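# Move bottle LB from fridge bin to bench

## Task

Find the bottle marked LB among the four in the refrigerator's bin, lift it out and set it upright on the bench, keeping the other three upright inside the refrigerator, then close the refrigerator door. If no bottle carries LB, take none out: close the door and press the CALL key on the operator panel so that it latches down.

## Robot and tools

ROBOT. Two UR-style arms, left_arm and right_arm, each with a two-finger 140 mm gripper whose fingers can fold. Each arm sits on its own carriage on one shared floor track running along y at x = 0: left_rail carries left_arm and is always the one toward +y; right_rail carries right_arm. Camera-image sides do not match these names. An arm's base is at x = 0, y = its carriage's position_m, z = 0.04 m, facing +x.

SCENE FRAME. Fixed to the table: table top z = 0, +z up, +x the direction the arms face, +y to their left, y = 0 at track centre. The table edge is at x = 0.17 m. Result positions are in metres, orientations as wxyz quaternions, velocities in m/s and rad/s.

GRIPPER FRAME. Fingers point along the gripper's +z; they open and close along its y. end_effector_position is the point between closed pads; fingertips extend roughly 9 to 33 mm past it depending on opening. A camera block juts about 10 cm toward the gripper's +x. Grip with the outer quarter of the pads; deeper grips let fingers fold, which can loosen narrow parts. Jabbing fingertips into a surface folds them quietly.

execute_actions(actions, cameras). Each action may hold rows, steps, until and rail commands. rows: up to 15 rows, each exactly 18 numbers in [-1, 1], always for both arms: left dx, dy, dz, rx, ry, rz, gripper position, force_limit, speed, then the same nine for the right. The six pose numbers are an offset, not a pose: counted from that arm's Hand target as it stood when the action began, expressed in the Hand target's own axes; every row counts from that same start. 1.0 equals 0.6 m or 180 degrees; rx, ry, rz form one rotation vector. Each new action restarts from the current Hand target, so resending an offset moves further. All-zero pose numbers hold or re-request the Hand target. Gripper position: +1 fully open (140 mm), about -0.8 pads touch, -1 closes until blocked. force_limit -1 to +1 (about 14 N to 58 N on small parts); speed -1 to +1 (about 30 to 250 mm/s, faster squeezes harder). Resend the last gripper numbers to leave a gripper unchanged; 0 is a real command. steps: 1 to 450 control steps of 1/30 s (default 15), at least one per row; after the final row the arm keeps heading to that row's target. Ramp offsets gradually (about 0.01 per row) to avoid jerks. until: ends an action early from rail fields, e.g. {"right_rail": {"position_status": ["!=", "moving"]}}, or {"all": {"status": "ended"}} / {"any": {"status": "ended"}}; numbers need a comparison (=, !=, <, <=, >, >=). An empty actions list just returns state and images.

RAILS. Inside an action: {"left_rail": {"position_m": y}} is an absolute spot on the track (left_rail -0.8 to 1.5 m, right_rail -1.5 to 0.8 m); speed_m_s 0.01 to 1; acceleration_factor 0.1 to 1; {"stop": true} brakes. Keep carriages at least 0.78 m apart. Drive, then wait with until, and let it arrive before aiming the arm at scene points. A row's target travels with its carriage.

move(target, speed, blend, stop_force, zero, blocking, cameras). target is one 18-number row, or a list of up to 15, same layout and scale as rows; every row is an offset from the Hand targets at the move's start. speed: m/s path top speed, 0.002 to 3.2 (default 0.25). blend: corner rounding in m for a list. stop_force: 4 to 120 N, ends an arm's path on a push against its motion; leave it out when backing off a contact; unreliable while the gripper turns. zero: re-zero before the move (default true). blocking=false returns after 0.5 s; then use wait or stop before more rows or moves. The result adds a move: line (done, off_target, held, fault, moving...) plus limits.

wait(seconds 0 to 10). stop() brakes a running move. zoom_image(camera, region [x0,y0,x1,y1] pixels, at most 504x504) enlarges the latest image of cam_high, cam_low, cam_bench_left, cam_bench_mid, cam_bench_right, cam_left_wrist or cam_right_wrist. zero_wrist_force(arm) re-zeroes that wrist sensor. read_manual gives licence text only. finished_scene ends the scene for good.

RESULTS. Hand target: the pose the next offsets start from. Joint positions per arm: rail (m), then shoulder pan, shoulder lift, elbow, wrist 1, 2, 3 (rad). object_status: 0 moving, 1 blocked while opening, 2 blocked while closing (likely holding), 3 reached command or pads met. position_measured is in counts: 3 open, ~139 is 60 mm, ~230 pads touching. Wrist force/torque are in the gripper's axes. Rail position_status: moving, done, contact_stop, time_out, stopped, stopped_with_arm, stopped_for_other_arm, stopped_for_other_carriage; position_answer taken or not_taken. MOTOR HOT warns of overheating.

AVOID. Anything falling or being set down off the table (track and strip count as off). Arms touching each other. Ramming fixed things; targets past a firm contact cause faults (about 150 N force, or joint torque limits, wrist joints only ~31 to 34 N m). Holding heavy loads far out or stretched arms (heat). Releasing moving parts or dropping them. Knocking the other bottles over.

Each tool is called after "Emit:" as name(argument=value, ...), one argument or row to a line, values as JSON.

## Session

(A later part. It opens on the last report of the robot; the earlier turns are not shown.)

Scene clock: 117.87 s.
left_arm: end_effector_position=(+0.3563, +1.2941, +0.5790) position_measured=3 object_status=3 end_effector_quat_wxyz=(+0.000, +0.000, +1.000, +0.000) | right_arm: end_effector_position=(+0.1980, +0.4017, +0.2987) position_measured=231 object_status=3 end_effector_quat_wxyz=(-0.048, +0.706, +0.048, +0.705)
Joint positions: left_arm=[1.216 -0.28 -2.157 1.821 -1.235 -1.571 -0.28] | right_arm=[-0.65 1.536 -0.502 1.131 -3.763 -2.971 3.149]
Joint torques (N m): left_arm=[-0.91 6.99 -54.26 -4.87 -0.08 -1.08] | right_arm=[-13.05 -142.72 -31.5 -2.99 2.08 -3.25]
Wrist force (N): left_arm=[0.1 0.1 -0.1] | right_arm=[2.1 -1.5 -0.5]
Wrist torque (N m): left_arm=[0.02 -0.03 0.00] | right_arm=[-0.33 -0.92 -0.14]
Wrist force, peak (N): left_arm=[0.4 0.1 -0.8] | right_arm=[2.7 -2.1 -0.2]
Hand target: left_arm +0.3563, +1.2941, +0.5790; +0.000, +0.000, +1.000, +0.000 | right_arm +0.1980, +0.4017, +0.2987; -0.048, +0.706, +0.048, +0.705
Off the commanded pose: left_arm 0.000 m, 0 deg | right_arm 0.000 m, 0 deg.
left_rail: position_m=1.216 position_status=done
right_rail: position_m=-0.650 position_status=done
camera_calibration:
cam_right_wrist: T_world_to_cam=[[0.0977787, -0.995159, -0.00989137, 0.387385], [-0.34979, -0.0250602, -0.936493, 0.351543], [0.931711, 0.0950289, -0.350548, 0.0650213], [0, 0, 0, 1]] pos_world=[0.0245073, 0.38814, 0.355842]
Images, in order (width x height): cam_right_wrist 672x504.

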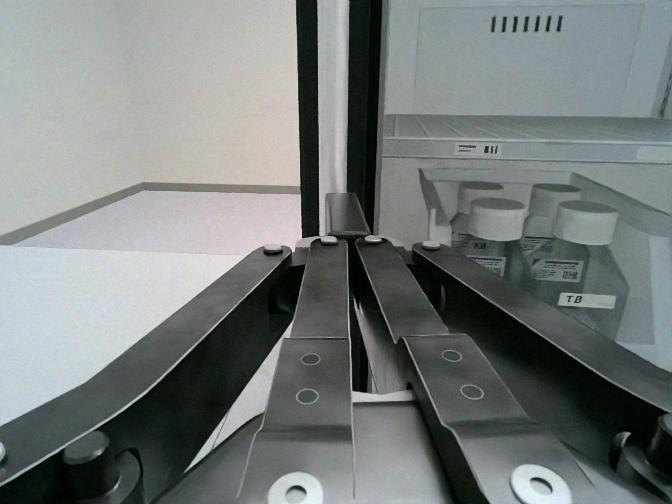

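Emit:
execute_actions(
  actions=[
    {"rows":[[0,0,0,0,0,0,1,1,1,0,0,0,0,0,0,1,-0.2,0]],"steps":45},
  ],
  cameras=[],
)

Emit:
move(
  target=[0,0,0,0,0,0,1,1,1,0,-0.0135,0.092,0,0,0,1,-0.2,0],
  stop_force=12,
  speed=0.04,
  cameras=["cam_right_wrist"],
)

Emit:
execute_actions(
  actions=[
    {"rows":[[0,0,0,0,0,0,1,1,1,0,0,0,0,0,0,-1,-0.2,-1]],"steps":160},
  ],
  cameras=["cam_right_wrist"],
)

Scene clock: 130.07 s.
left_arm: end_effector_position=(+0.3563, +1.2941, +0.5790) position_measured=3 object_status=3 end_effector_quat_wxyz=(+0.000, +0.000, +1.000, +0.000) | right_arm: end_effector_position=(+0.1980, +0.4017, +0.2987) position_measured=3 object_status=3 end_effector_quat_wxyz=(-0.048, +0.706, +0.048, +0.705)
Joint positions: left_arm=[1.216 -0.28 -2.157 1.821 -1.235 -1.571 -0.28] | right_arm=[-0.65 1.536 -0.502 1.131 -3.763 -2.971 3.149]
Joint torques (N m): left_arm=[0.84 9.77 -54.23 -4.8 -0.22 -1.03] | right_arm=[-12.37 -142.08 -32.53 -2.85 2.2 -3.08]
Wrist force (N): left_arm=[0.1 0.2 -0.4] | right_arm=[2.4 -1.6 -0.2]
Wrist torque (N m): left_arm=[0.06 -0.02 0.00] | right_arm=[-0.37 -0.91 -0.14]
Wrist force, peak (N): left_arm=[0.3 0.5 -0.6] | right_arm=[2.6 -2.1 -0.5]
Hand target: left_arm +0.3563, +1.2941, +0.5790; +0.000, +0.000, +1.000, +0.000 | right_arm +0.1980, +0.4017, +0.2987; -0.048, +0.706, +0.048, +0.705
Off the commanded pose: left_arm 0.000 m, 0 deg | right_arm 0.000 m, 0 deg.
left_rail: position_m=1.216 position_status=done
right_rail: position_m=-0.650 position_status=done
No camera images: "cameras" was empty.

Scene clock: 132.53 s.
left_arm: end_effector_position=(+0.3563, +1.2941, +0.5790) position_measured=3 object_status=3 end_effector_quat_wxyz=(+0.000, +0.000, +1.000, +0.000) | right_arm: end_effector_position=(+0.2516, +0.4172, +0.2986) position_measured=3 object_status=3 end_effector_quat_wxyz=(-0.048, +0.706, +0.048, +0.705)
Joint positions: left_arm=[1.216 -0.28 -2.157 1.821 -1.235 -1.571 -0.28] | right_arm=[-0.65 1.484 -0.487 1.099 -3.748 -2.919 3.147]
Joint torques (N m): left_arm=[-1.31 7.4 -53.99 -4.68 -0.15 -1.25] | right_arm=[-13.78 -110.7 -46.6 1.02 2.3 -3.11]
Wrist force (N): left_arm=[0.3 0.0 -0.3] | right_arm=[2.3 -2.0 -0.3]
Wrist torque (N m): left_arm=[0.00 -0.06 0.00] | right_arm=[-0.45 -0.91 -0.14]
Wrist force, peak (N): left_arm=[0.4 0.4 -0.7] | right_arm=[2.8 -2.1 -0.2]
Hand target: left_arm +0.3563, +1.2941, +0.5790; +0.000, +0.000, +1.000, +0.000 | right_arm +0.2516, +0.4172, +0.2986; -0.048, +0.706, +0.048, +0.705
Off the commanded pose: left_arm 0.000 m, 0 deg | right_arm 0.000 m, 0 deg.
left_rail: position_m=1.216 position_status=done
right_rail: position_m=-0.650 position_status=done
move: done
camera_calibration:
cam_right_wrist: T_world_to_cam=[[0.0977787, -0.995159, -0.00989137, 0.397568], [-0.34979, -0.0250602, -0.936493, 0.370586], [0.931711, 0.0950289, -0.350548, 0.0135736], [0, 0, 0, 1]] pos_world=[0.0781073, 0.40364, 0.355742]
Images, in order (width x height): cam_right_wrist 672x504.

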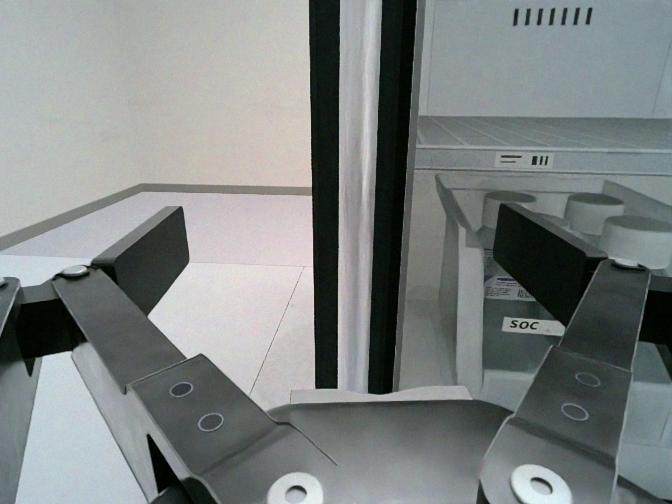

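Scene clock: 138.07 s.
left_arm: end_effector_position=(+0.3563, +1.2941, +0.5790) position_measured=3 object_status=3 end_effector_quat_wxyz=(+0.000, +0.000, +1.000, +0.000) | right_arm: end_effector_position=(+0.2517, +0.4172, +0.2986) position_measured=165 object_status=2 end_effector_quat_wxyz=(-0.048, +0.706, +0.048, +0.705)
Joint positions: left_arm=[1.216 -0.28 -2.157 1.821 -1.235 -1.571 -0.28] | right_arm=[-0.65 1.484 -0.487 1.099 -3.748 -2.919 3.147]
Joint torques (N m): left_arm=[-0.29 9.76 -54.53 -4.75 -0.48 -1.18] | right_arm=[5.23 -153.93 -58.25 0.98 19.06 -3.27]
Wrist force (N): left_arm=[0.3 0.5 -0.3] | right_arm=[-9.3 37.2 -16.1]
Wrist torque (N m): left_arm=[0.11 -0.07 -0.01] | right_arm=[-1.95 -1.45 -0.14]
Wrist force, peak (N): left_arm=[0.7 0.3 -0.5] | right_arm=[-9.4 37.0 -16.6]
Hand target: left_arm +0.3563, +1.2941, +0.5790; +0.000, +0.000, +1.000, +0.000 | right_arm +0.2516, +0.4172, +0.2986; -0.048, +0.706, +0.048, +0.705
Off the commanded pose: left_arm 0.000 m, 0 deg | right_arm 0.000 m, 0 deg.
left_rail: position_m=1.216 position_status=done
right_rail: position_m=-0.650 position_status=done
camera_calibration:
cam_right_wrist: T_world_to_cam=[[0.0977787, -0.995159, -0.00989137, 0.397568], [-0.34979, -0.0250602, -0.936493, 0.370586], [0.931711, 0.0950289, -0.350548, 0.0135736], [0, 0, 0, 1]] pos_world=[0.0781073, 0.40364, 0.355742]
Images, in order (width x height): cam_right_wrist 672x504.

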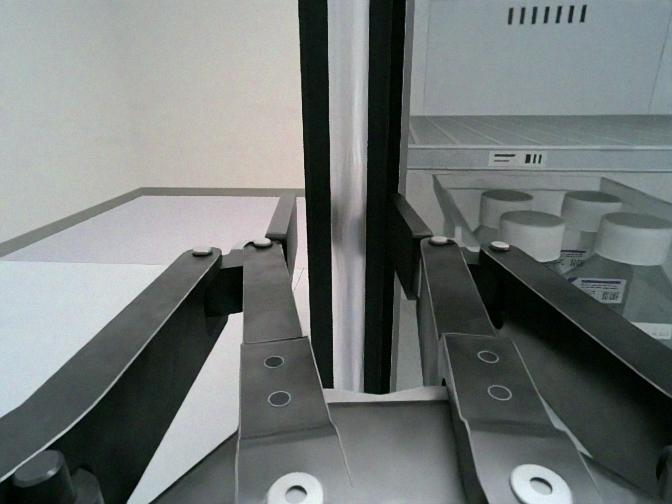

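Emit:
zoom_image(
  camera="cam_right_wrist",
  region=[220, 150, 460, 290],
)

Scaled by 2.100 from the camera's 672x504 image, which has a finer 960x720 frame.

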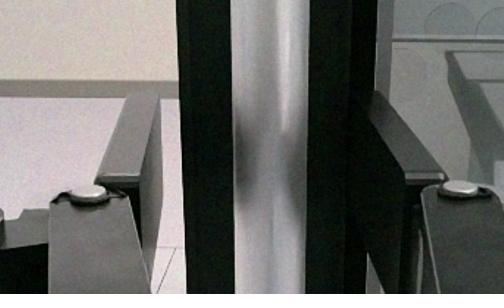

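Emit:
execute_actions(
  actions=[
    {"rows":[[0,0,0,0,0,0,1,1,1,0,0,0,0,0,0,0.2,-0.2,0]],"steps":25},
  ],
  cameras=[],
)

Emit:
move(
  target=[0,0,0,0,0,0,1,1,1,0,0,-0.028,0,0,0,0.2,-0.2,0],
  speed=0.05,
  cameras=[],
)

Emit:
execute_actions(
  actions=[
    {"rows":[[0,0,0,0,0,0,1,1,1,0,0,0,0,0,0,-1,-0.2,-1]],"steps":120},
  ],
  cameras=["cam_right_wrist"],
)

Emit:
zoom_image(
  camera="cam_right_wrist",
  region=[220, 150, 460, 290],
)

Scene clock: 147.97 s.
left_arm: end_effector_position=(+0.3563, +1.2941, +0.5790) position_measured=3 object_status=3 end_effector_quat_wxyz=(+0.000, +0.000, +1.000, +0.000) | right_arm: end_effector_position=(+0.2516, +0.4173, +0.2987) position_measured=104 object_status=3 end_effector_quat_wxyz=(-0.048, +0.706, +0.048, +0.705)
Joint positions: left_arm=[1.216 -0.28 -2.157 1.821 -1.235 -1.571 -0.28] | right_arm=[-0.65 1.484 -0.487 1.099 -3.748 -2.919 3.147]
Joint torques (N m): left_arm=[-0.87 9.68 -53.32 -4.76 -0.08 -0.96] | right_arm=[4.46 -114.43 -31.84 -1.68 -1.35 -3.32]
Wrist force (N): left_arm=[0.2 0.3 -0.2] | right_arm=[-0.7 -3.1 0.1]
Wrist torque (N m): left_arm=[0.07 -0.03 -0.01] | right_arm=[-0.69 -0.27 -0.22]
Wrist force, peak (N): left_arm=[0.3 0.2 -0.8] | right_arm=[-9.4 37.3 -16.8]
Hand target: left_arm +0.3563, +1.2941, +0.5790; +0.000, +0.000, +1.000, +0.000 | right_arm +0.2516, +0.4173, +0.2986; -0.048, +0.706, +0.048, +0.705
Off the commanded pose: left_arm 0.000 m, 0 deg | right_arm 0.000 m, 0 deg.
left_rail: position_m=1.216 position_status=done
right_rail: position_m=-0.650 position_status=done
No camera images: "cameras" was empty.

Scene clock: 148.80 s.
left_arm: end_effector_position=(+0.3563, +1.2941, +0.5790) position_measured=3 object_status=3 end_effector_quat_wxyz=(+0.000, +0.000, +1.000, +0.000) | right_arm: end_effector_position=(+0.2352, +0.4150, +0.2986) position_measured=104 object_status=3 end_effector_quat_wxyz=(-0.048, +0.706, +0.048, +0.705)
Joint positions: left_arm=[1.216 -0.28 -2.157 1.821 -1.235 -1.571 -0.28] | right_arm=[-0.65 1.5 -0.488 1.102 -3.749 -2.935 3.147]
Joint torques (N m): left_arm=[-2.49 9.18 -53.6 -4.74 -0.2 -0.88] | right_arm=[12.21 -144.74 -32.12 -3.17 -2.33 3.92]
Wrist force (N): left_arm=[0.1 0.2 -0.8] | right_arm=[-0.4 -3.1 -0.6]
Wrist torque (N m): left_arm=[0.06 -0.01 0.00] | right_arm=[-0.70 -0.34 -0.22]
Wrist force, peak (N): left_arm=[0.3 0.4 -0.7] | right_arm=[-0.7 -3.4 -0.3]
Hand target: left_arm +0.3563, +1.2941, +0.5790; +0.000, +0.000, +1.000, +0.000 | right_arm +0.2350, +0.4150, +0.2986; -0.048, +0.706, +0.048, +0.705
Off the commanded pose: left_arm 0.000 m, 0 deg | right_arm 0.000 m, 0 deg.
left_rail: position_m=1.216 position_status=done
right_rail: position_m=-0.650 position_status=done
move: done
No camera images: "cameras" was empty.

Scene clock: 153.00 s.
left_arm: end_effector_position=(+0.3563, +1.2941, +0.5790) position_measured=3 object_status=3 end_effector_quat_wxyz=(+0.000, +0.000, +1.000, +0.000) | right_arm: end_effector_position=(+0.2350, +0.4150, +0.2986) position_measured=204 object_status=2 end_effector_quat_wxyz=(-0.048, +0.706, +0.048, +0.705)
Joint positions: left_arm=[1.216 -0.28 -2.157 1.821 -1.235 -1.571 -0.28] | right_arm=[-0.65 1.5 -0.489 1.102 -3.749 -2.935 3.147]
Joint torques (N m): left_arm=[-0.25 8.82 -54.72 -4.82 -0.16 -0.94] | right_arm=[8.66 -141.86 -61.14 5.06 18.81 3.79]
Wrist force (N): left_arm=[0.2 0.4 -0.7] | right_arm=[-12.0 37.2 -2.6]
Wrist torque (N m): left_arm=[0.09 -0.03 0.00] | right_arm=[-1.49 -0.54 -0.41]
Wrist force, peak (N): left_arm=[0.4 0.2 -0.8] | right_arm=[-12.0 37.6 -2.7]
Hand target: left_arm +0.3563, +1.2941, +0.5790; +0.000, +0.000, +1.000, +0.000 | right_arm +0.2350, +0.4150, +0.2986; -0.048, +0.706, +0.048, +0.705
Off the commanded pose: left_arm 0.000 m, 0 deg | right_arm 0.000 m, 0 deg.
left_rail: position_m=1.216 position_status=done
right_rail: position_m=-0.650 position_status=done
camera_calibration:
cam_right_wrist: T_world_to_cam=[[0.0977787, -0.995159, -0.00989137, 0.396903], [-0.34979, -0.0250602, -0.936493, 0.364816], [0.931711, 0.0950289, -0.350548, 0.0292936], [0, 0, 0, 1]] pos_world=[0.0615073, 0.40134, 0.355842]
Images, in order (width x height): cam_right_wrist 672x504.

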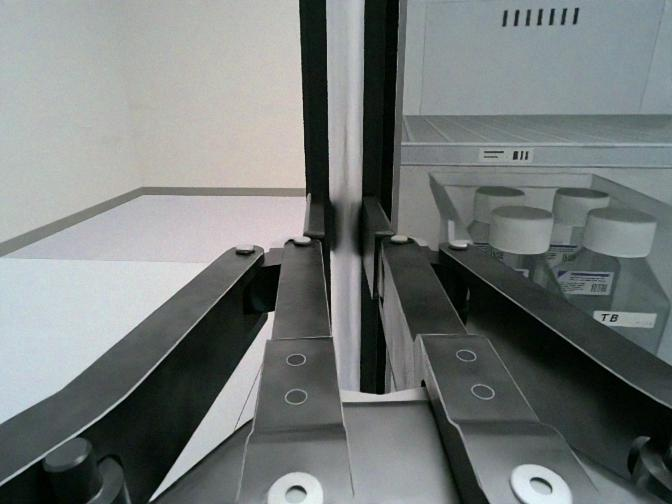

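Scaled by 2.100 from the camera's 672x504 image, which has a finer 960x720 frame.

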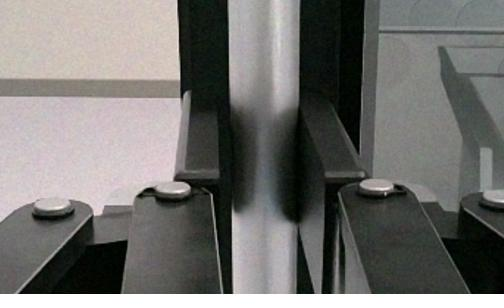

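Emit:
move(
  target=[0,0,0,0,0,0,1,1,1,0,0.005,0,0,0,0,-1,-0.2,-1],
  speed=0.05,
  cameras=[],
)

Emit:
execute_actions(
  actions=[
    {"rows":[[0,0,0,0,0,0,1,1,1,0,0,0,0,0,0,-0.98,0,-1]],"steps":30},
  ],
  cameras=[],
)

Scene clock: 159.43 s.
left_arm: end_effector_position=(+0.3563, +1.2941, +0.5790) position_measured=3 object_status=3 end_effector_quat_wxyz=(+0.000, +0.000, +1.000, +0.000) | right_arm: end_effector_position=(+0.2353, +0.4121, +0.2986) position_measured=209 object_status=2 end_effector_quat_wxyz=(-0.048, +0.706, +0.048, +0.705)
Joint positions: left_arm=[1.216 -0.28 -2.157 1.821 -1.235 -1.571 -0.28] | right_arm=[-0.65 1.5 -0.493 1.111 -3.754 -2.934 3.147]
Joint torques (N m): left_arm=[0.21 11.98 -54.03 -4.64 -0.13 -1.22] | right_arm=[-10.67 -152.73 -38.41 -1.78 5.54 2.53]
Wrist force (N): left_arm=[0.0 0.0 -0.8] | right_arm=[-10.3 8.7 -1.3]
Wrist torque (N m): left_arm=[0.01 0.01 -0.01] | right_arm=[-0.84 -0.48 -0.31]
Wrist force, peak (N): left_arm=[0.2 0.6 -0.8] | right_arm=[-12.3 37.6 -2.4]
Hand target: left_arm +0.3563, +1.2941, +0.5790; +0.000, +0.000, +1.000, +0.000 | right_arm +0.2354, +0.4120, +0.2986; -0.048, +0.706, +0.048, +0.705
Off the commanded pose: left_arm 0.000 m, 0 deg | right_arm 0.000 m, 0 deg.
left_rail: position_m=1.216 position_status=done
right_rail: position_m=-0.650 position_status=done
move: done
No camera images: "cameras" was empty.

Scene clock: 160.63 s.
left_arm: end_effector_position=(+0.3563, +1.2941, +0.5790) position_measured=3 object_status=3 end_effector_quat_wxyz=(+0.000, +0.000, +1.000, +0.000) | right_arm: end_effector_position=(+0.2354, +0.4120, +0.2986) position_measured=210 object_status=2 end_effector_quat_wxyz=(-0.048, +0.706, +0.048, +0.705)
Joint positions: left_arm=[1.216 -0.28 -2.157 1.821 -1.235 -1.571 -0.28] | right_arm=[-0.65 1.499 -0.493 1.112 -3.754 -2.934 3.147]
Joint torques (N m): left_arm=[-0.26 10.45 -54.16 -4.59 -0.33 -0.89] | right_arm=[-11.96 -154.34 -39.39 -1.8 0.92 0.33]
Wrist force (N): left_arm=[0.2 0.3 -0.7] | right_arm=[-9.7 6.0 -1.8]
Wrist torque (N m): left_arm=[0.07 -0.04 -0.01] | right_arm=[-0.80 -0.49 -0.36]
Wrist force, peak (N): left_arm=[0.4 0.1 -0.7] | right_arm=[-10.1 7.9 -0.7]
Hand target: left_arm +0.3563, +1.2941, +0.5790; +0.000, +0.000, +1.000, +0.000 | right_arm +0.2354, +0.4120, +0.2986; -0.048, +0.706, +0.048, +0.705
Off the commanded pose: left_arm 0.000 m, 0 deg | right_arm 0.000 m, 0 deg.
left_rail: position_m=1.216 position_status=done
right_rail: position_m=-0.650 position_status=done
No camera images: "cameras" was empty.

Emit:
move(
  target=[0,0,0,0,0,0,1,1,1,0,0.0103,-0.106,0.0444,0,0,-0.98,0,-1],
  speed=0.06,
  cameras=["cam_right_wrist"],
)

Scene clock: 170.70 s.
left_arm: end_effector_position=(+0.3563, +1.2941, +0.5790) position_measured=3 object_status=3 end_effector_quat_wxyz=(+0.000, +0.000, +1.000, +0.000) | right_arm: end_effector_position=(+0.1733, +0.3973, +0.2987) position_measured=210 object_status=2 end_effector_quat_wxyz=(-0.097, +0.701, +0.097, +0.700)
Joint positions: left_arm=[1.216 -0.28 -2.157 1.821 -1.235 -1.571 -0.28] | right_arm=[-0.65 1.55 -0.568 1.276 -3.845 -2.846 3.146]
Joint torques (N m): left_arm=[-0.26 10.55 -54.14 -4.79 -0.11 -1.27] | right_arm=[11.72 -121.98 -22.03 -2.15 1.7 -3.82]
Wrist force (N): left_arm=[0.1 0.3 -0.5] | right_arm=[13.7 -4.6 0.3]
Wrist torque (N m): left_arm=[0.07 -0.02 -0.01] | right_arm=[-0.60 0.01 0.03]
Wrist force, peak (N): left_arm=[0.7 0.1 -0.6] | right_arm=[-0.7 9.6 16.4]
Hand target: left_arm +0.3563, +1.2941, +0.5790; +0.000, +0.000, +1.000, +0.000 | right_arm +0.1732, +0.3973, +0.2987; -0.097, +0.701, +0.097, +0.700
Off the commanded pose: left_arm 0.000 m, 0 deg | right_arm 0.000 m, 0 deg.
left_rail: position_m=1.216 position_status=done
right_rail: position_m=-0.650 position_status=done
move: done
camera_calibration:
cam_right_wrist: T_world_to_cam=[[0.23503, -0.971936, -0.0101013, 0.352435], [-0.342956, -0.0731993, -0.936495, 0.360735], [0.909474, 0.223568, -0.350535, 0.0412377], [0, 0, 0, 1]] pos_world=[0.00337903, 0.35973, 0.355842]
Images, in order (width x height): cam_right_wrist 672x504.

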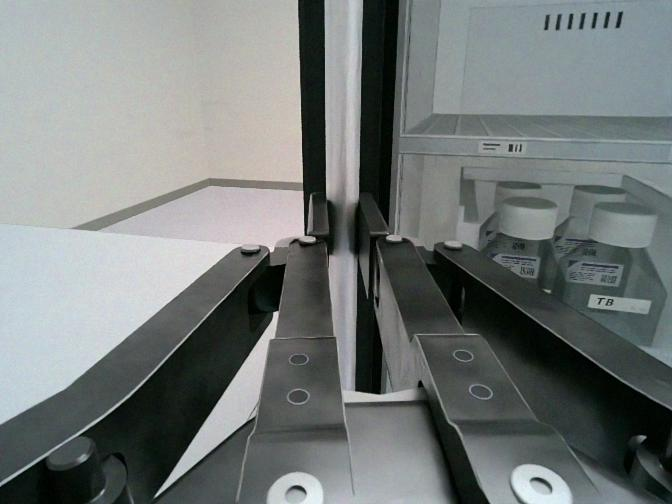

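Emit:
move(
  target=[
    [0,0,0,0,0,0,1,1,1,0,0.021,-0.158,0.0667,0,0,-0.98,0,-1],
    [0,0,0,0,0,0,1,1,1,0,0.0927,-0.344,0.15,0,0,-0.98,0,-1],
    [0,0,0,0,0,0,1,1,1,0,0.21,-0.505,0.2333,0,0,-0.98,0,-1],
    [0,0,0,0,0,0,1,1,1,0,0.3316,-0.6085,0.3,0,0,-0.98,0,-1],
  ],
  blend=[0.02,0.02,0.02,0],
  speed=0.12,
  cameras=["cam_right_wrist","cam_bench_mid"],
)

Scene clock: 187.37 s.
left_arm: end_effector_position=(+0.3563, +1.2941, +0.5790) position_measured=3 object_status=3 end_effector_quat_wxyz=(+0.000, +0.000, +1.000, +0.000) | right_arm: end_effector_position=(+0.0542, +0.3384, +0.2999) position_measured=210 object_status=2 end_effector_quat_wxyz=(-0.199, +0.679, +0.198, +0.678)
Joint positions: left_arm=[1.216 -0.28 -2.157 1.821 -1.235 -1.571 -0.28] | right_arm=[-0.65 1.643 -0.72 1.612 -4.032 -2.645 3.145]
Joint torques (N m): left_arm=[-0.41 12.51 -54.58 -4.92 -0.25 -1.32] | right_arm=[-33.09 -100.13 -15.67 -5.05 -15.88 0.34]
Wrist force (N): left_arm=[0.6 0.4 -0.3] | right_arm=[-2.2 -74.3 4.4]
Wrist torque (N m): left_arm=[0.09 -0.11 0.00] | right_arm=[0.62 -0.22 -0.02]
Wrist force, peak (N): left_arm=[0.2 0.2 -0.9] | right_arm=[13.3 -99.2 6.0]
Hand target: left_arm +0.3563, +1.2941, +0.5790; +0.000, +0.000, +1.000, +0.000 | right_arm +0.0542, +0.3384, +0.2999; -0.199, +0.679, +0.198, +0.678 (not the last commanded pose)
Tool commands: left_gripper/position=+1.0 left_gripper/force_limit=+1.0 left_gripper/speed=+1.0 right_gripper/position=-0.976471 right_gripper/force_limit=+0.003922 right_gripper/speed=-1.0
Off the commanded pose: left_arm 0.000 m, 0 deg | right_arm 0.292 m, 37 deg.
TORQUE FAULT: the external load on joint 6 (wrist 2) of the right arm reached its load limit, and that arm stopped for 10 seconds. A torque fault puts only its own arm into a fault stop. That arm's remaining commands of this call were not run. That arm's target is now where it stood when the stop ended, not its last command. That arm keeps its grip as last carried out and accepts commands again: back off and push less far. That arm stops again whenever a joint's load reaches its limit.
left_rail: position_m=1.216 position_status=done
right_rail: position_m=-0.650 position_status=done
move: fault (right_arm); path passed 1 of 4 targets
camera_calibration:
cam_right_wrist: T_world_to_cam=[[0.50605, -0.862426, -0.0115915, 0.271932], [-0.307513, -0.167852, -0.936622, 0.346795], [0.805822, 0.477542, -0.350149, 0.0827442], [0, 0, 0, 1]] pos_world=[-0.0976442, 0.253218, 0.356941]
Images, in order (width x height): cam_bench_mid 672x504, cam_right_wrist 672x504.

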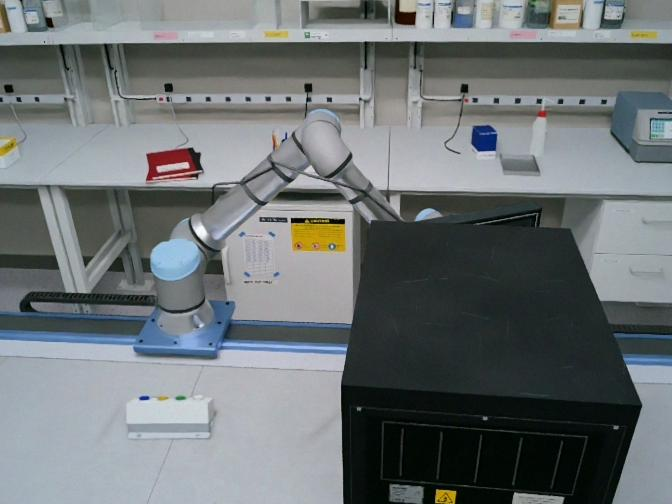

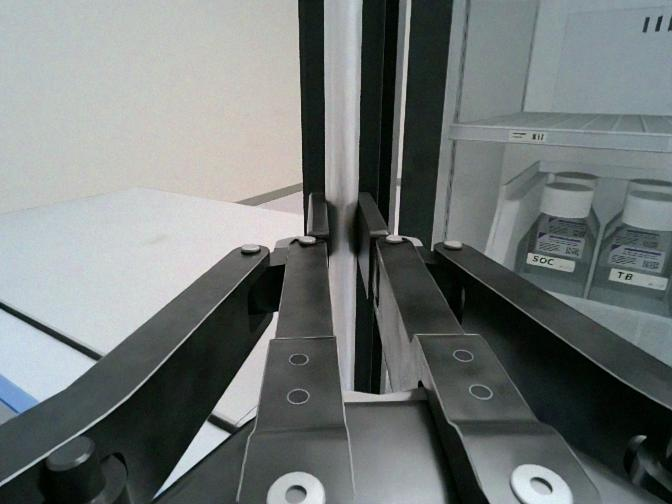

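Emit:
execute_actions(
  actions=[
    {"rows":[[0,0,0,0,0,0,-1,1,0,0,0,0,0,0,0,0.5,-0.2,0]],"steps":30},
  ],
  cameras=[],
)

Emit:
move(
  target=[0,0,0,0,0,0,-1,1,0,0,0,-0.2,0,0,0,0.5,-0.2,0],
  cameras=["cam_right_wrist"],
)

Emit:
execute_actions(
  actions=[
    {"right_rail":{"position_m":-1.35},"left_rail":{"position_m":1.05},"steps":150,"until":{"all":{"status":"ended"}}},
  ],
  cameras=[],
)

Emit:
move(
  target=[0.293,-0.63,0.382,0.3849,0.3849,-0.3849,-1,1,0,0,0,0,0,0,0,0.5,-0.2,0],
  speed=0.4,
)

Scene clock: 202.20 s.
left_arm: end_effector_position=(+0.3563, +1.2941, +0.5790) position_measured=233 object_status=3 end_effector_quat_wxyz=(+0.000, +0.000, +1.000, +0.000) | right_arm: end_effector_position=(+0.0542, +0.3384, +0.2999) position_measured=66 object_status=3 end_effector_quat_wxyz=(-0.199, +0.679, +0.198, +0.678)
Joint positions: left_arm=[1.216 -0.28 -2.157 1.821 -1.235 -1.571 -0.28] | right_arm=[-0.65 1.643 -0.72 1.612 -4.032 -2.645 3.145]
Joint torques (N m): left_arm=[-0.84 11.45 -55.14 -5.08 -0.25 -0.91] | right_arm=[12.21 -108.11 -38.18 0.67 1.8 0.21]
Wrist force (N): left_arm=[0.4 0.3 -0.6] | right_arm=[-3.4 -7.5 -0.4]
Wrist torque (N m): left_arm=[0.07 -0.08 -0.01] | right_arm=[-1.67 0.37 -0.13]
Wrist force, peak (N): left_arm=[0.7 0.4 -0.7] | right_arm=[-3.8 -76.7 4.5]
Hand target: left_arm +0.3563, +1.2941, +0.5790; +0.000, +0.000, +1.000, +0.000 | right_arm +0.0542, +0.3384, +0.2999; -0.199, +0.679, +0.198, +0.678
Off the commanded pose: left_arm 0.000 m, 0 deg | right_arm 0.000 m, 0 deg.
left_rail: position_m=1.216 position_status=done
right_rail: position_m=-0.650 position_status=done
No camera images: "cameras" was empty.

Scene clock: 203.33 s.
left_arm: end_effector_position=(+0.3563, +1.2941, +0.5790) position_measured=233 object_status=3 end_effector_quat_wxyz=(+0.000, +0.000, +1.000, +0.000) | right_arm: end_effector_position=(-0.0468, +0.2739, +0.3000) position_measured=66 object_status=3 end_effector_quat_wxyz=(-0.199, +0.679, +0.198, +0.678)
Joint positions: left_arm=[1.216 -0.28 -2.157 1.821 -1.235 -1.571 -0.28] | right_arm=[-0.65 1.778 -0.747 1.673 -4.065 -2.78 3.145]
Joint torques (N m): left_arm=[-0.44 12.72 -55.78 -4.66 -0.13 -1.1] | right_arm=[14.72 -120.06 -22.2 -3.82 -2.31 1.21]
Wrist force (N): left_arm=[0.2 0.3 -0.6] | right_arm=[-3.7 -7.3 -0.4]
Wrist torque (N m): left_arm=[0.08 -0.03 0.00] | right_arm=[-1.63 0.42 -0.13]
Wrist force, peak (N): left_arm=[0.7 0.3 -0.7] | right_arm=[-4.0 -7.4 -2.0]
Hand target: left_arm +0.3563, +1.2941, +0.5790; +0.000, +0.000, +1.000, +0.000 | right_arm -0.0470, +0.2738, +0.3000; -0.199, +0.679, +0.198, +0.678
Off the commanded pose: left_arm 0.000 m, 0 deg | right_arm 0.000 m, 0 deg.
left_rail: position_m=1.216 position_status=done
right_rail: position_m=-0.650 position_status=done
move: done
camera_calibration:
cam_right_wrist: T_world_to_cam=[[0.50605, -0.862426, -0.0115915, 0.267367], [-0.307513, -0.167852, -0.936622, 0.305034], [0.805822, 0.477542, -0.350149, 0.194888], [0, 0, 0, 1]] pos_world=[-0.198544, 0.188718, 0.357041]
Images, in order (width x height): cam_right_wrist 672x504.

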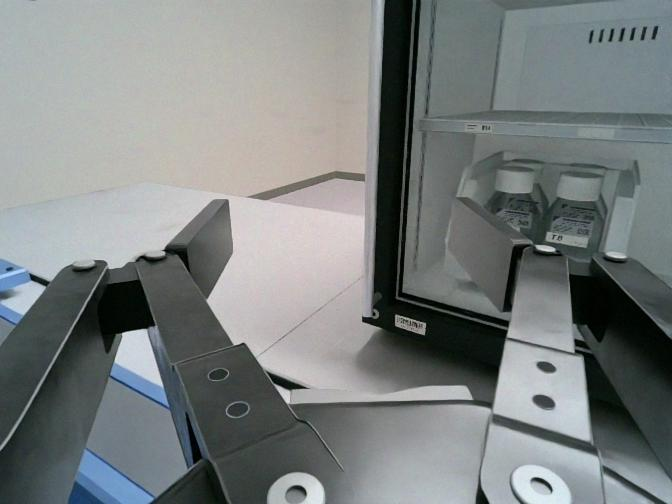

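Scene clock: 204.97 s.
left_arm: end_effector_position=(+0.3563, +1.1286, +0.5790) position_measured=233 object_status=3 end_effector_quat_wxyz=(+0.000, +0.000, +1.000, +0.000) | right_arm: end_effector_position=(-0.0470, -0.4262, +0.3000) position_measured=66 object_status=3 end_effector_quat_wxyz=(-0.199, +0.679, +0.198, +0.678)
Joint positions: left_arm=[1.05 -0.281 -2.157 1.821 -1.235 -1.571 -0.28] | right_arm=[-1.35 1.778 -0.747 1.673 -4.065 -2.781 3.145]
Joint torques (N m): left_arm=[-0.94 10.21 -55.12 -4.63 -0.36 -1.29] | right_arm=[-13.41 -92.85 -31.42 0.93 1.58 -3.21]
Wrist force (N): left_arm=[0.3 0.3 -0.4] | right_arm=[-4.1 -7.4 0.2]
Wrist torque (N m): left_arm=[0.09 -0.07 0.00] | right_arm=[-1.65 0.53 -0.12]
Wrist force, peak (N): left_arm=[0.7 -4.7 -0.7] | right_arm=[-4.2 -10.3 2.3]
Hand target: left_arm +0.3563, +1.1286, +0.5790; +0.000, +0.000, +1.000, +0.000 | right_arm -0.0470, -0.4262, +0.3000; -0.199, +0.679, +0.198, +0.678
Tool commands: left_gripper/position=-1.0 left_gripper/force_limit=+1.0 left_gripper/speed=+0.0 right_gripper/position=+0.5 right_gripper/force_limit=-0.2 right_gripper/speed=+0.0
Off the commanded pose: left_arm 0.000 m, 0 deg | right_arm 0.000 m, 0 deg.
left_rail: position_m=1.050 position_status=done
right_rail: position_m=-1.350 position_status=done
No camera images: "cameras" was empty.

Scene clock: 207.50 s.
left_arm: end_effector_position=(+0.2510, +0.9066, +0.4425) position_measured=233 object_status=3 end_effector_quat_wxyz=(-0.346, -0.336, +0.809, -0.337) | right_arm: end_effector_position=(-0.0470, -0.4262, +0.3000) position_measured=66 object_status=3 end_effector_quat_wxyz=(-0.199, +0.679, +0.198, +0.678)
Joint positions: left_arm=[1.05 -0.149 -2.153 2.265 -1.302 -2.529 -0.738] | right_arm=[-1.35 1.778 -0.747 1.673 -4.065 -2.781 3.145]
Joint torques (N m): left_arm=[11.96 17.46 -63.02 0.13 0.45 1.99] | right_arm=[-13.61 -89.33 -23.98 0.8 1.63 -2.82]
Wrist force (N): left_arm=[3.6 -1.8 2.3] | right_arm=[-4.2 -7.0 -0.6]
Wrist torque (N m): left_arm=[-0.10 -0.21 -0.01] | right_arm=[-1.56 0.53 -0.13]
Wrist force, peak (N): left_arm=[-5.2 1.3 9.7] | right_arm=[-4.3 -7.5 0.0]
Hand target: left_arm +0.2511, +0.9066, +0.4425; -0.346, -0.336, +0.809, -0.337 (not the last commanded pose) | right_arm -0.0470, -0.4262, +0.3000; -0.199, +0.679, +0.198, +0.678
Off the commanded pose: left_arm 0.195 m, 48 deg | right_arm 0.000 m, 0 deg.
left_rail: position_m=1.050 position_status=done
right_rail: position_m=-1.350 position_status=done
move: held (left_arm; a check stopped the path); limits=held
pose unreachable (left arm): on one or more control steps of this call, first in action 0 (counted from 0), this arm could not follow its commanded pose, so it was not sent that pose on those steps. It may still have moved: this result reports where it is.
cause: moving toward the commanded pose would bring two parts of the arm too close to each other (its gripper and another part of the arm, with joints 5 (wrist 1) to 7 (wrist 3) between them, 14 mm apart when it was first held).
camera_calibration:
cam_left_wrist: T_world_to_cam=[[-0.750548, 0.590215, -0.297193, -0.211243], [0.635971, 0.522997, -0.567464, -0.378333], [-0.179494, -0.614915, -0.767894, 1.12585], [0, 0, 0, 1]] pos_world=[0.284144, 1.01485, 0.58706]
cam_right_wrist: T_world_to_cam=[[0.50605, -0.862426, -0.0115915, -0.336316], [-0.307513, -0.167852, -0.936622, 0.187459], [0.805822, 0.477542, -0.350149, 0.529376], [0, 0, 0, 1]] pos_world=[-0.198744, -0.511382, 0.357041]

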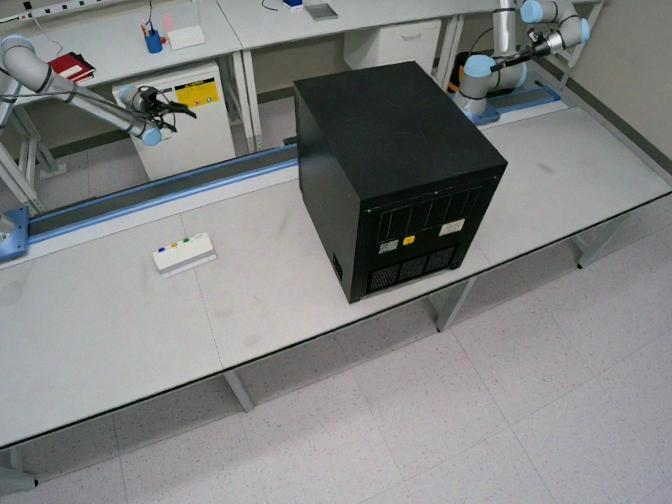

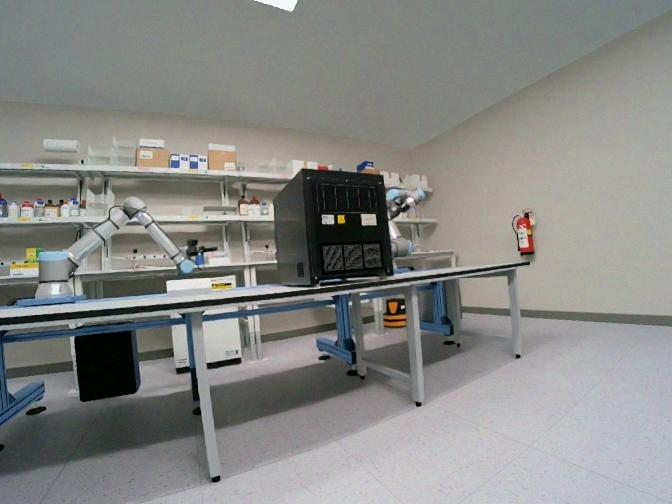

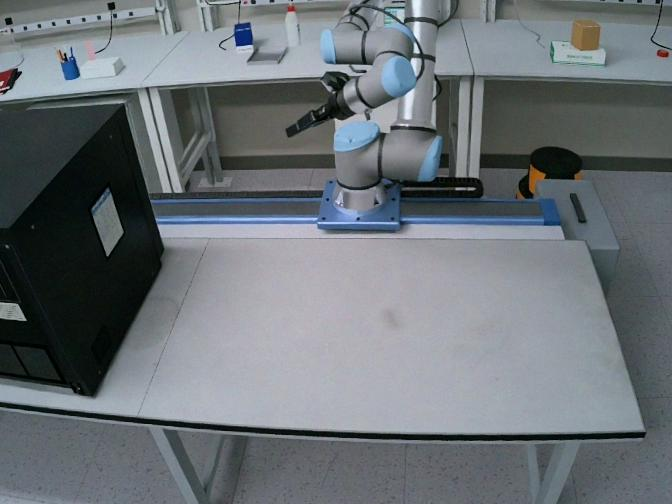

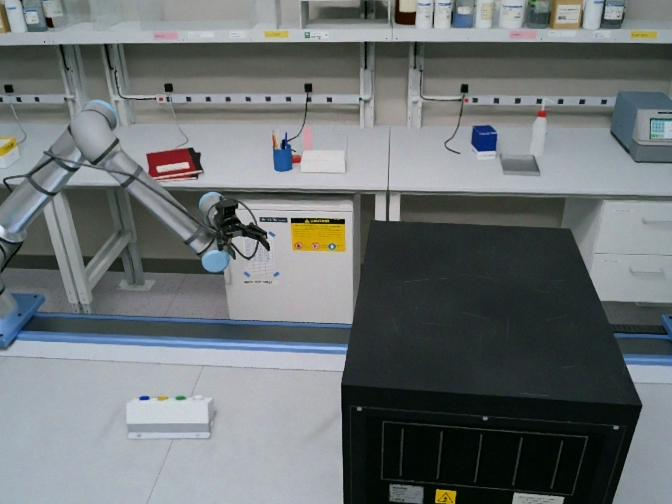

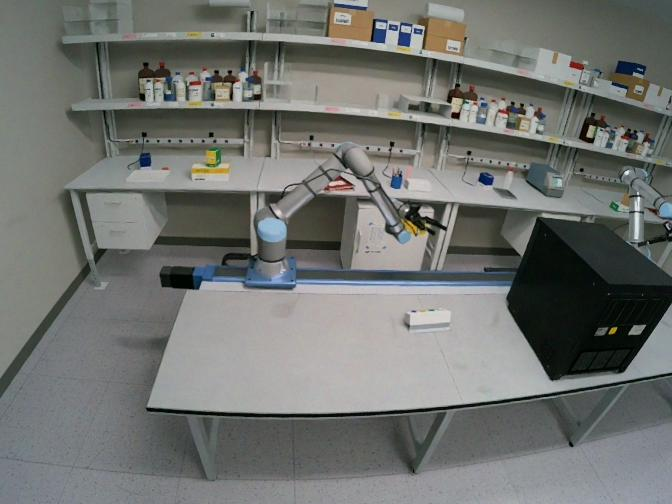

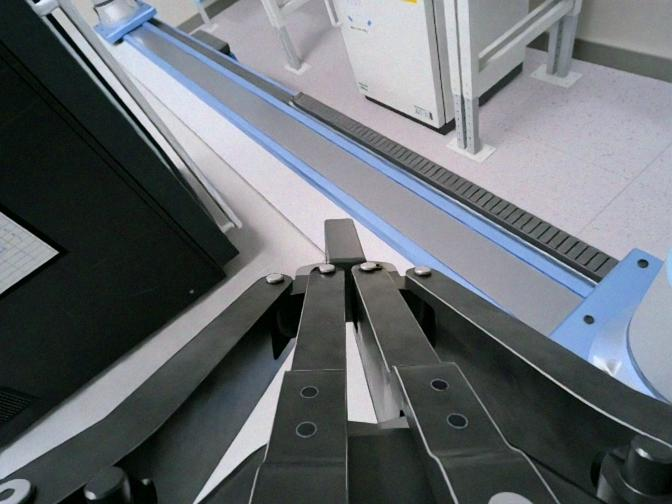

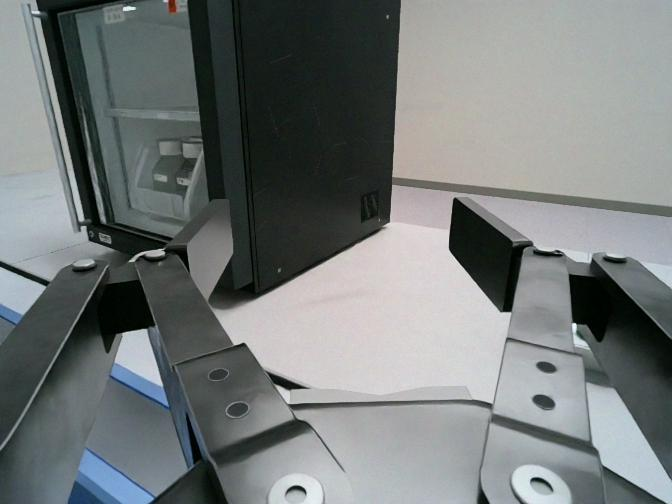

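Emit:
execute_actions(
  actions=[
    {"left_rail":{"position_m":1.4},"steps":150,"until":{"all":{"status":"ended"}}},
  ],
  cameras=[],
)

Emit:
move(
  target=[0.182,-0.365,0.865,0.158,0.151,-0.152,-1,1,0,0,0,0,0,0,0,0.5,-0.2,0],
  speed=0.4,
  cameras=["cam_bench_left","cam_left_wrist","cam_right_wrist"],
)

Scene clock: 220.03 s.
left_arm: end_effector_position=(+0.2511, +1.2566, +0.4425) position_measured=233 object_status=3 end_effector_quat_wxyz=(-0.346, -0.336, +0.809, -0.337) | right_arm: end_effector_position=(-0.0470, -0.4262, +0.3000) position_measured=66 object_status=3 end_effector_quat_wxyz=(-0.199, +0.679, +0.198, +0.678)
Joint positions: left_arm=[1.4 -0.149 -2.153 2.265 -1.302 -2.529 -0.738] | right_arm=[-1.35 1.778 -0.747 1.673 -4.065 -2.781 3.145]
Joint torques (N m): left_arm=[7.62 1.67 -60.31 -0.51 -1.97 2.16] | right_arm=[-8.07 -88.57 -24.41 0.95 1.53 -1.96]
Wrist force (N): left_arm=[3.6 -1.8 1.9] | right_arm=[-3.9 -6.9 -0.5]
Wrist torque (N m): left_arm=[-0.10 -0.21 0.00] | right_arm=[-1.53 0.49 -0.13]
Wrist force, peak (N): left_arm=[4.9 -3.9 4.8] | right_arm=[-4.3 -7.8 0.1]
Hand target: left_arm +0.2511, +1.2566, +0.4425; -0.346, -0.336, +0.809, -0.337 (not the last commanded pose) | right_arm -0.0470, -0.4262, +0.3000; -0.199, +0.679, +0.198, +0.678
Tool commands: left_gripper/position=-1.0 left_gripper/force_limit=+1.0 left_gripper/speed=+0.0 right_gripper/position=+0.5 right_gripper/force_limit=-0.2 right_gripper/speed=+0.0
Off the commanded pose: left_arm 0.195 m, 48 deg | right_arm 0.000 m, 0 deg.
left_rail: position_m=1.400 position_status=done
right_rail: position_m=-1.350 position_status=done
No camera images: "cameras" was empty.

Scene clock: 223.40 s.
left_arm: end_effector_position=(+0.1902, +0.6995, +0.3197) position_measured=233 object_status=3 end_effector_quat_wxyz=(+0.499, +0.500, -0.500, +0.500) | right_arm: end_effector_position=(-0.0470, -0.4262, +0.3000) position_measured=66 object_status=3 end_effector_quat_wxyz=(-0.199, +0.679, +0.198, +0.678)
Joint positions: left_arm=[1.4 -1.528 -1.095 2.513 -4.559 -1.613 -3.141] | right_arm=[-1.35 1.778 -0.747 1.673 -4.065 -2.781 3.145]
Joint torques (N m): left_arm=[-15.82 -35.81 -20.6 -7.84 2.79 1.2] | right_arm=[-7.47 -88.46 -24.26 0.99 1.62 -1.61]
Wrist force (N): left_arm=[3.4 -2.0 4.0] | right_arm=[-4.1 -7.1 0.1]
Wrist torque (N m): left_arm=[-0.10 0.16 0.03] | right_arm=[-1.57 0.52 -0.13]
Wrist force, peak (N): left_arm=[3.3 -4.7 5.5] | right_arm=[-4.4 -7.6 0.1]
Hand target: left_arm +0.1902, +0.6994, +0.3197; +0.499, +0.500, -0.500, +0.500 | right_arm -0.0470, -0.4262, +0.3000; -0.199, +0.679, +0.198, +0.678
Off the commanded pose: left_arm 0.000 m, 0 deg | right_arm 0.000 m, 0 deg.
left_rail: position_m=1.400 position_status=done
right_rail: position_m=-1.350 position_status=done
move: done; limits=paced
camera_calibration:
cam_left_wrist: T_world_to_cam=[[-0.998621, 0.0499822, -0.0160609, 0.164035], [0.0310873, 0.316455, -0.948098, 0.0802816], [-0.0423055, -0.94729, -0.317572, 0.955697], [0, 0, 0, 1]] pos_world=[0.201744, 0.871718, 0.382252]
cam_right_wrist: T_world_to_cam=[[0.50605, -0.862426, -0.0115915, -0.336316], [-0.307513, -0.167852, -0.936622, 0.187459], [0.805822, 0.477542, -0.350149, 0.529376], [0, 0, 0, 1]] pos_world=[-0.198744, -0.511382, 0.357041]
Images, in order (width x height): cam_bench_left 672x504, cam_left_wrist 672x504, cam_right_wrist 672x504.

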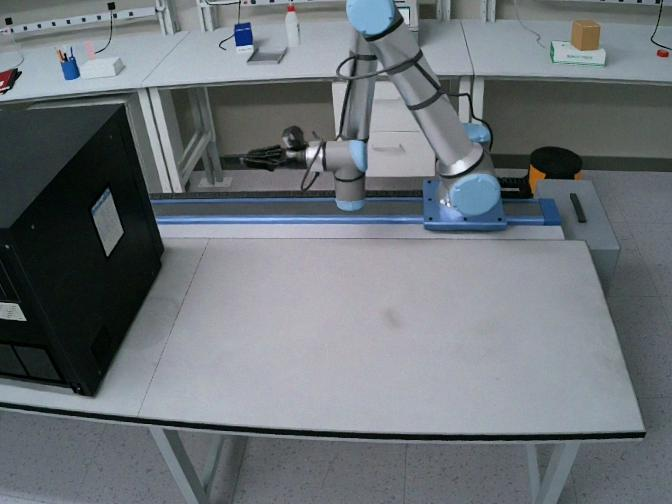

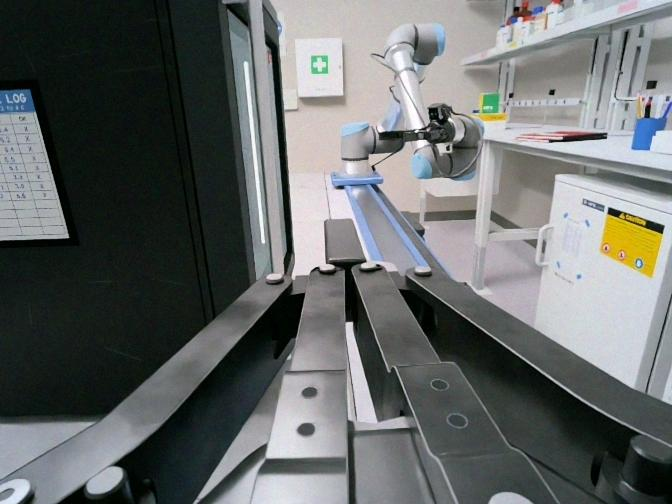

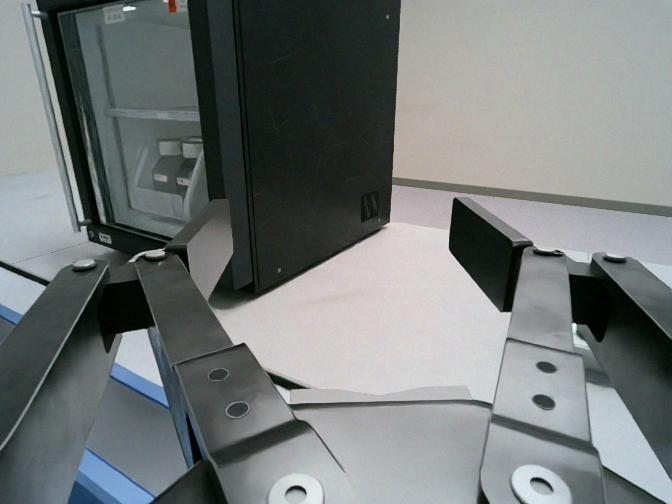

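Emit:
execute_actions(
  actions=[
    {"right_rail":{"position_m":-0.65},"steps":150,"until":{"all":{"status":"ended"}}},
  ],
  cameras=[],
)

Emit:
move(
  target=[
    [0,0,0,0,0,0,-1,1,0,0,-0.039,0.376,-0.139,0,0,0.5,-0.2,0],
    [0,0,0,0,0,0,-1,1,0,0,0.0616,0.5206,-0.139,0,0,0.5,-0.2,0],
  ],
  speed=[0.3,0.1],
  cameras=["cam_right_wrist"],
)

Emit:
execute_actions(
  actions=[
    {"rows":[[0,0,0,0,0,0,-1,1,0,0,0,0,0,0,0,-1,0,-1]],"steps":130},
  ],
  cameras=["cam_right_wrist"],
)

Scene clock: 235.43 s.
left_arm: end_effector_position=(+0.1902, +0.6994, +0.3197) position_measured=233 object_status=3 end_effector_quat_wxyz=(+0.499, +0.500, -0.500, +0.500) | right_arm: end_effector_position=(-0.0469, +0.2738, +0.2999) position_measured=66 object_status=3 end_effector_quat_wxyz=(-0.199, +0.679, +0.198, +0.678)
Joint positions: left_arm=[1.4 -1.528 -1.094 2.513 -4.559 -1.613 -3.141] | right_arm=[-0.65 1.778 -0.747 1.673 -4.065 -2.781 3.145]
Joint torques (N m): left_arm=[-14.48 -35.26 -18.08 -7.52 2.72 1.15] | right_arm=[8.93 -105.91 -27.18 -2.61 1.62 -0.5]
Wrist force (N): left_arm=[3.1 -2.3 3.5] | right_arm=[-4.1 -7.4 -0.1]
Wrist torque (N m): left_arm=[-0.17 0.23 0.03] | right_arm=[-1.63 0.51 -0.13]
Wrist force, peak (N): left_arm=[3.7 -2.3 4.0] | right_arm=[-3.6 -10.5 2.3]
Hand target: left_arm +0.1902, +0.6994, +0.3197; +0.499, +0.500, -0.500, +0.500 | right_arm -0.0470, +0.2738, +0.3000; -0.199, +0.679, +0.198, +0.678
Tool commands: left_gripper/position=-1.0 left_gripper/force_limit=+1.0 left_gripper/speed=+0.0 right_gripper/position=+0.5 right_gripper/force_limit=-0.2 right_gripper/speed=+0.0
Off the commanded pose: left_arm 0.000 m, 0 deg | right_arm 0.000 m, 0 deg.
left_rail: position_m=1.400 position_status=done
right_rail: position_m=-0.650 position_status=done
No camera images: "cameras" was empty.

Scene clock: 238.37 s.
left_arm: end_effector_position=(+0.1902, +0.6994, +0.3197) position_measured=233 object_status=3 end_effector_quat_wxyz=(+0.499, +0.500, -0.500, +0.500) | right_arm: end_effector_position=(+0.2359, +0.4108, +0.2997) position_measured=66 object_status=3 end_effector_quat_wxyz=(-0.047, +0.706, +0.046, +0.705)
Joint positions: left_arm=[1.4 -1.528 -1.094 2.513 -4.559 -1.613 -3.141] | right_arm=[-0.65 1.499 -0.494 1.112 -3.753 -2.938 3.149]
Joint torques (N m): left_arm=[-13.25 -38.21 -13.46 -7.37 2.45 0.91] | right_arm=[-13.17 -143.5 -32.59 -3.65 2.22 -3.23]
Wrist force (N): left_arm=[3.5 -2.2 3.8] | right_arm=[-4.1 -7.2 -0.2]
Wrist torque (N m): left_arm=[-0.14 0.14 0.03] | right_arm=[-1.62 0.51 -0.14]
Wrist force, peak (N): left_arm=[3.4 -2.2 4.3] | right_arm=[-3.6 -8.9 1.8]
Hand target: left_arm +0.1902, +0.6994, +0.3197; +0.499, +0.500, -0.500, +0.500 | right_arm +0.2362, +0.4108, +0.2997; -0.047, +0.706, +0.046, +0.705
Off the commanded pose: left_arm 0.000 m, 0 deg | right_arm 0.000 m, 0 deg.
left_rail: position_m=1.400 position_status=done
right_rail: position_m=-0.650 position_status=done
move: done
camera_calibration:
cam_right_wrist: T_world_to_cam=[[0.0938, -0.995529, -0.0110798, 0.394178], [-0.350176, -0.0225722, -0.936412, 0.364986], [0.931975, 0.0917153, -0.350728, 0.0305045], [0, 0, 0, 1]] pos_world=[0.0624059, 0.397857, 0.356843]
Images, in order (width x height): cam_right_wrist 672x504.

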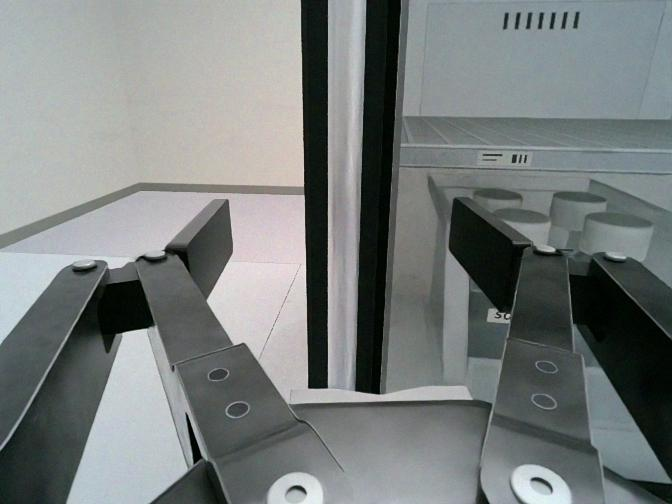

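Scene clock: 242.90 s.
left_arm: end_effector_position=(+0.1902, +0.6994, +0.3197) position_measured=233 object_status=3 end_effector_quat_wxyz=(+0.499, +0.500, -0.500, +0.500) | right_arm: end_effector_position=(+0.2362, +0.4108, +0.2997) position_measured=210 object_status=2 end_effector_quat_wxyz=(-0.047, +0.706, +0.046, +0.705)
Joint positions: left_arm=[1.4 -1.528 -1.094 2.513 -4.559 -1.613 -3.141] | right_arm=[-0.65 1.499 -0.494 1.112 -3.753 -2.938 3.149]
Joint torques (N m): left_arm=[-13.69 -36.81 -5.83 -7.5 2.45 0.96] | right_arm=[3.03 -140.54 -48.94 1.25 2.18 -3.01]
Wrist force (N): left_arm=[3.2 -2.0 3.7] | right_arm=[-8.8 1.4 -2.9]
Wrist torque (N m): left_arm=[-0.10 0.21 0.02] | right_arm=[-1.80 0.26 -0.08]
Wrist force, peak (N): left_arm=[3.6 -2.1 4.0] | right_arm=[-9.4 1.8 -3.2]
Hand target: left_arm +0.1902, +0.6994, +0.3197; +0.499, +0.500, -0.500, +0.500 | right_arm +0.2362, +0.4108, +0.2997; -0.047, +0.706, +0.046, +0.705
Off the commanded pose: left_arm 0.000 m, 0 deg | right_arm 0.000 m, 0 deg.
left_rail: position_m=1.400 position_status=done
right_rail: position_m=-0.650 position_status=done
camera_calibration:
cam_right_wrist: T_world_to_cam=[[0.0938, -0.995529, -0.0110798, 0.394159], [-0.350176, -0.0225722, -0.936412, 0.365056], [0.931975, 0.0917153, -0.350728, 0.0303181], [0, 0, 0, 1]] pos_world=[0.0626059, 0.397857, 0.356843]
Images, in order (width x height): cam_right_wrist 672x504.

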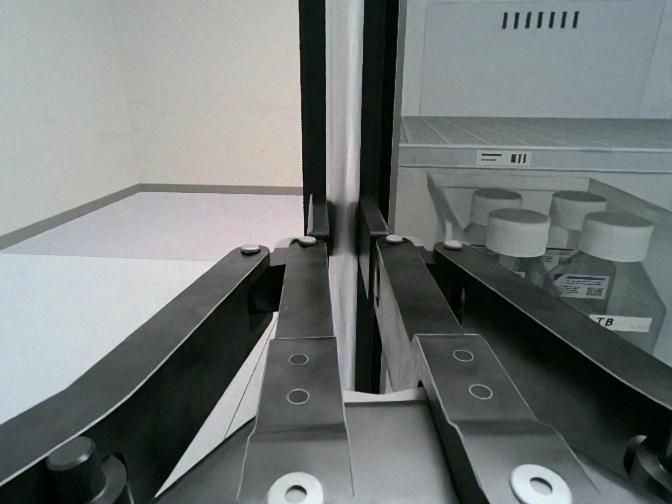

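Emit:
move(
  target=[
    [0,0,0,0,0,0,-1,1,0,0,0.0117,-0.1103,0.0444,0,0,-1,0,-1],
    [0,0,0,0,0,0,-1,1,0,0,0.038,-0.218,0.0889,0,0,-1,0,-1],
    [0,0,0,0,0,0,-1,1,0,0,0.0857,-0.3337,0.139,0,0,-1,0,-1],
  ],
  speed=0.08,
  blend=[0.01,0.01,0],
  cameras=[],
)

Scene clock: 249.70 s.
left_arm: end_effector_position=(+0.1902, +0.6994, +0.3197) position_measured=233 object_status=3 end_effector_quat_wxyz=(+0.499, +0.500, -0.500, +0.500) | right_arm: end_effector_position=(+0.0446, +0.3336, +0.2999) position_measured=210 object_status=2 end_effector_quat_wxyz=(-0.199, +0.679, +0.198, +0.678)
Joint positions: left_arm=[1.4 -1.528 -1.094 2.513 -4.559 -1.613 -3.141] | right_arm=[-0.65 1.655 -0.722 1.616 -4.034 -2.658 3.145]
Joint torques (N m): left_arm=[-15.17 -34.29 -2.21 -8.17 2.41 1.05] | right_arm=[-21.17 -122.77 -3.33 -10.99 -12.14 -3.7]
Wrist force (N): left_arm=[3.2 -1.8 3.7] | right_arm=[1.8 -66.2 2.0]
Wrist torque (N m): left_arm=[-0.05 0.20 0.03] | right_arm=[-0.46 0.56 -0.07]
Wrist force, peak (N): left_arm=[3.5 -2.0 4.2] | right_arm=[-2.6 -75.8 3.1]
Hand target: left_arm +0.1902, +0.6994, +0.3197; +0.499, +0.500, -0.500, +0.500 | right_arm +0.0444, +0.3335, +0.2999; -0.199, +0.679, +0.198, +0.678
Off the commanded pose: left_arm 0.000 m, 0 deg | right_arm 0.000 m, 0 deg.
left_rail: position_m=1.400 position_status=done
right_rail: position_m=-0.650 position_status=done
move: done
No camera images: "cameras" was empty.


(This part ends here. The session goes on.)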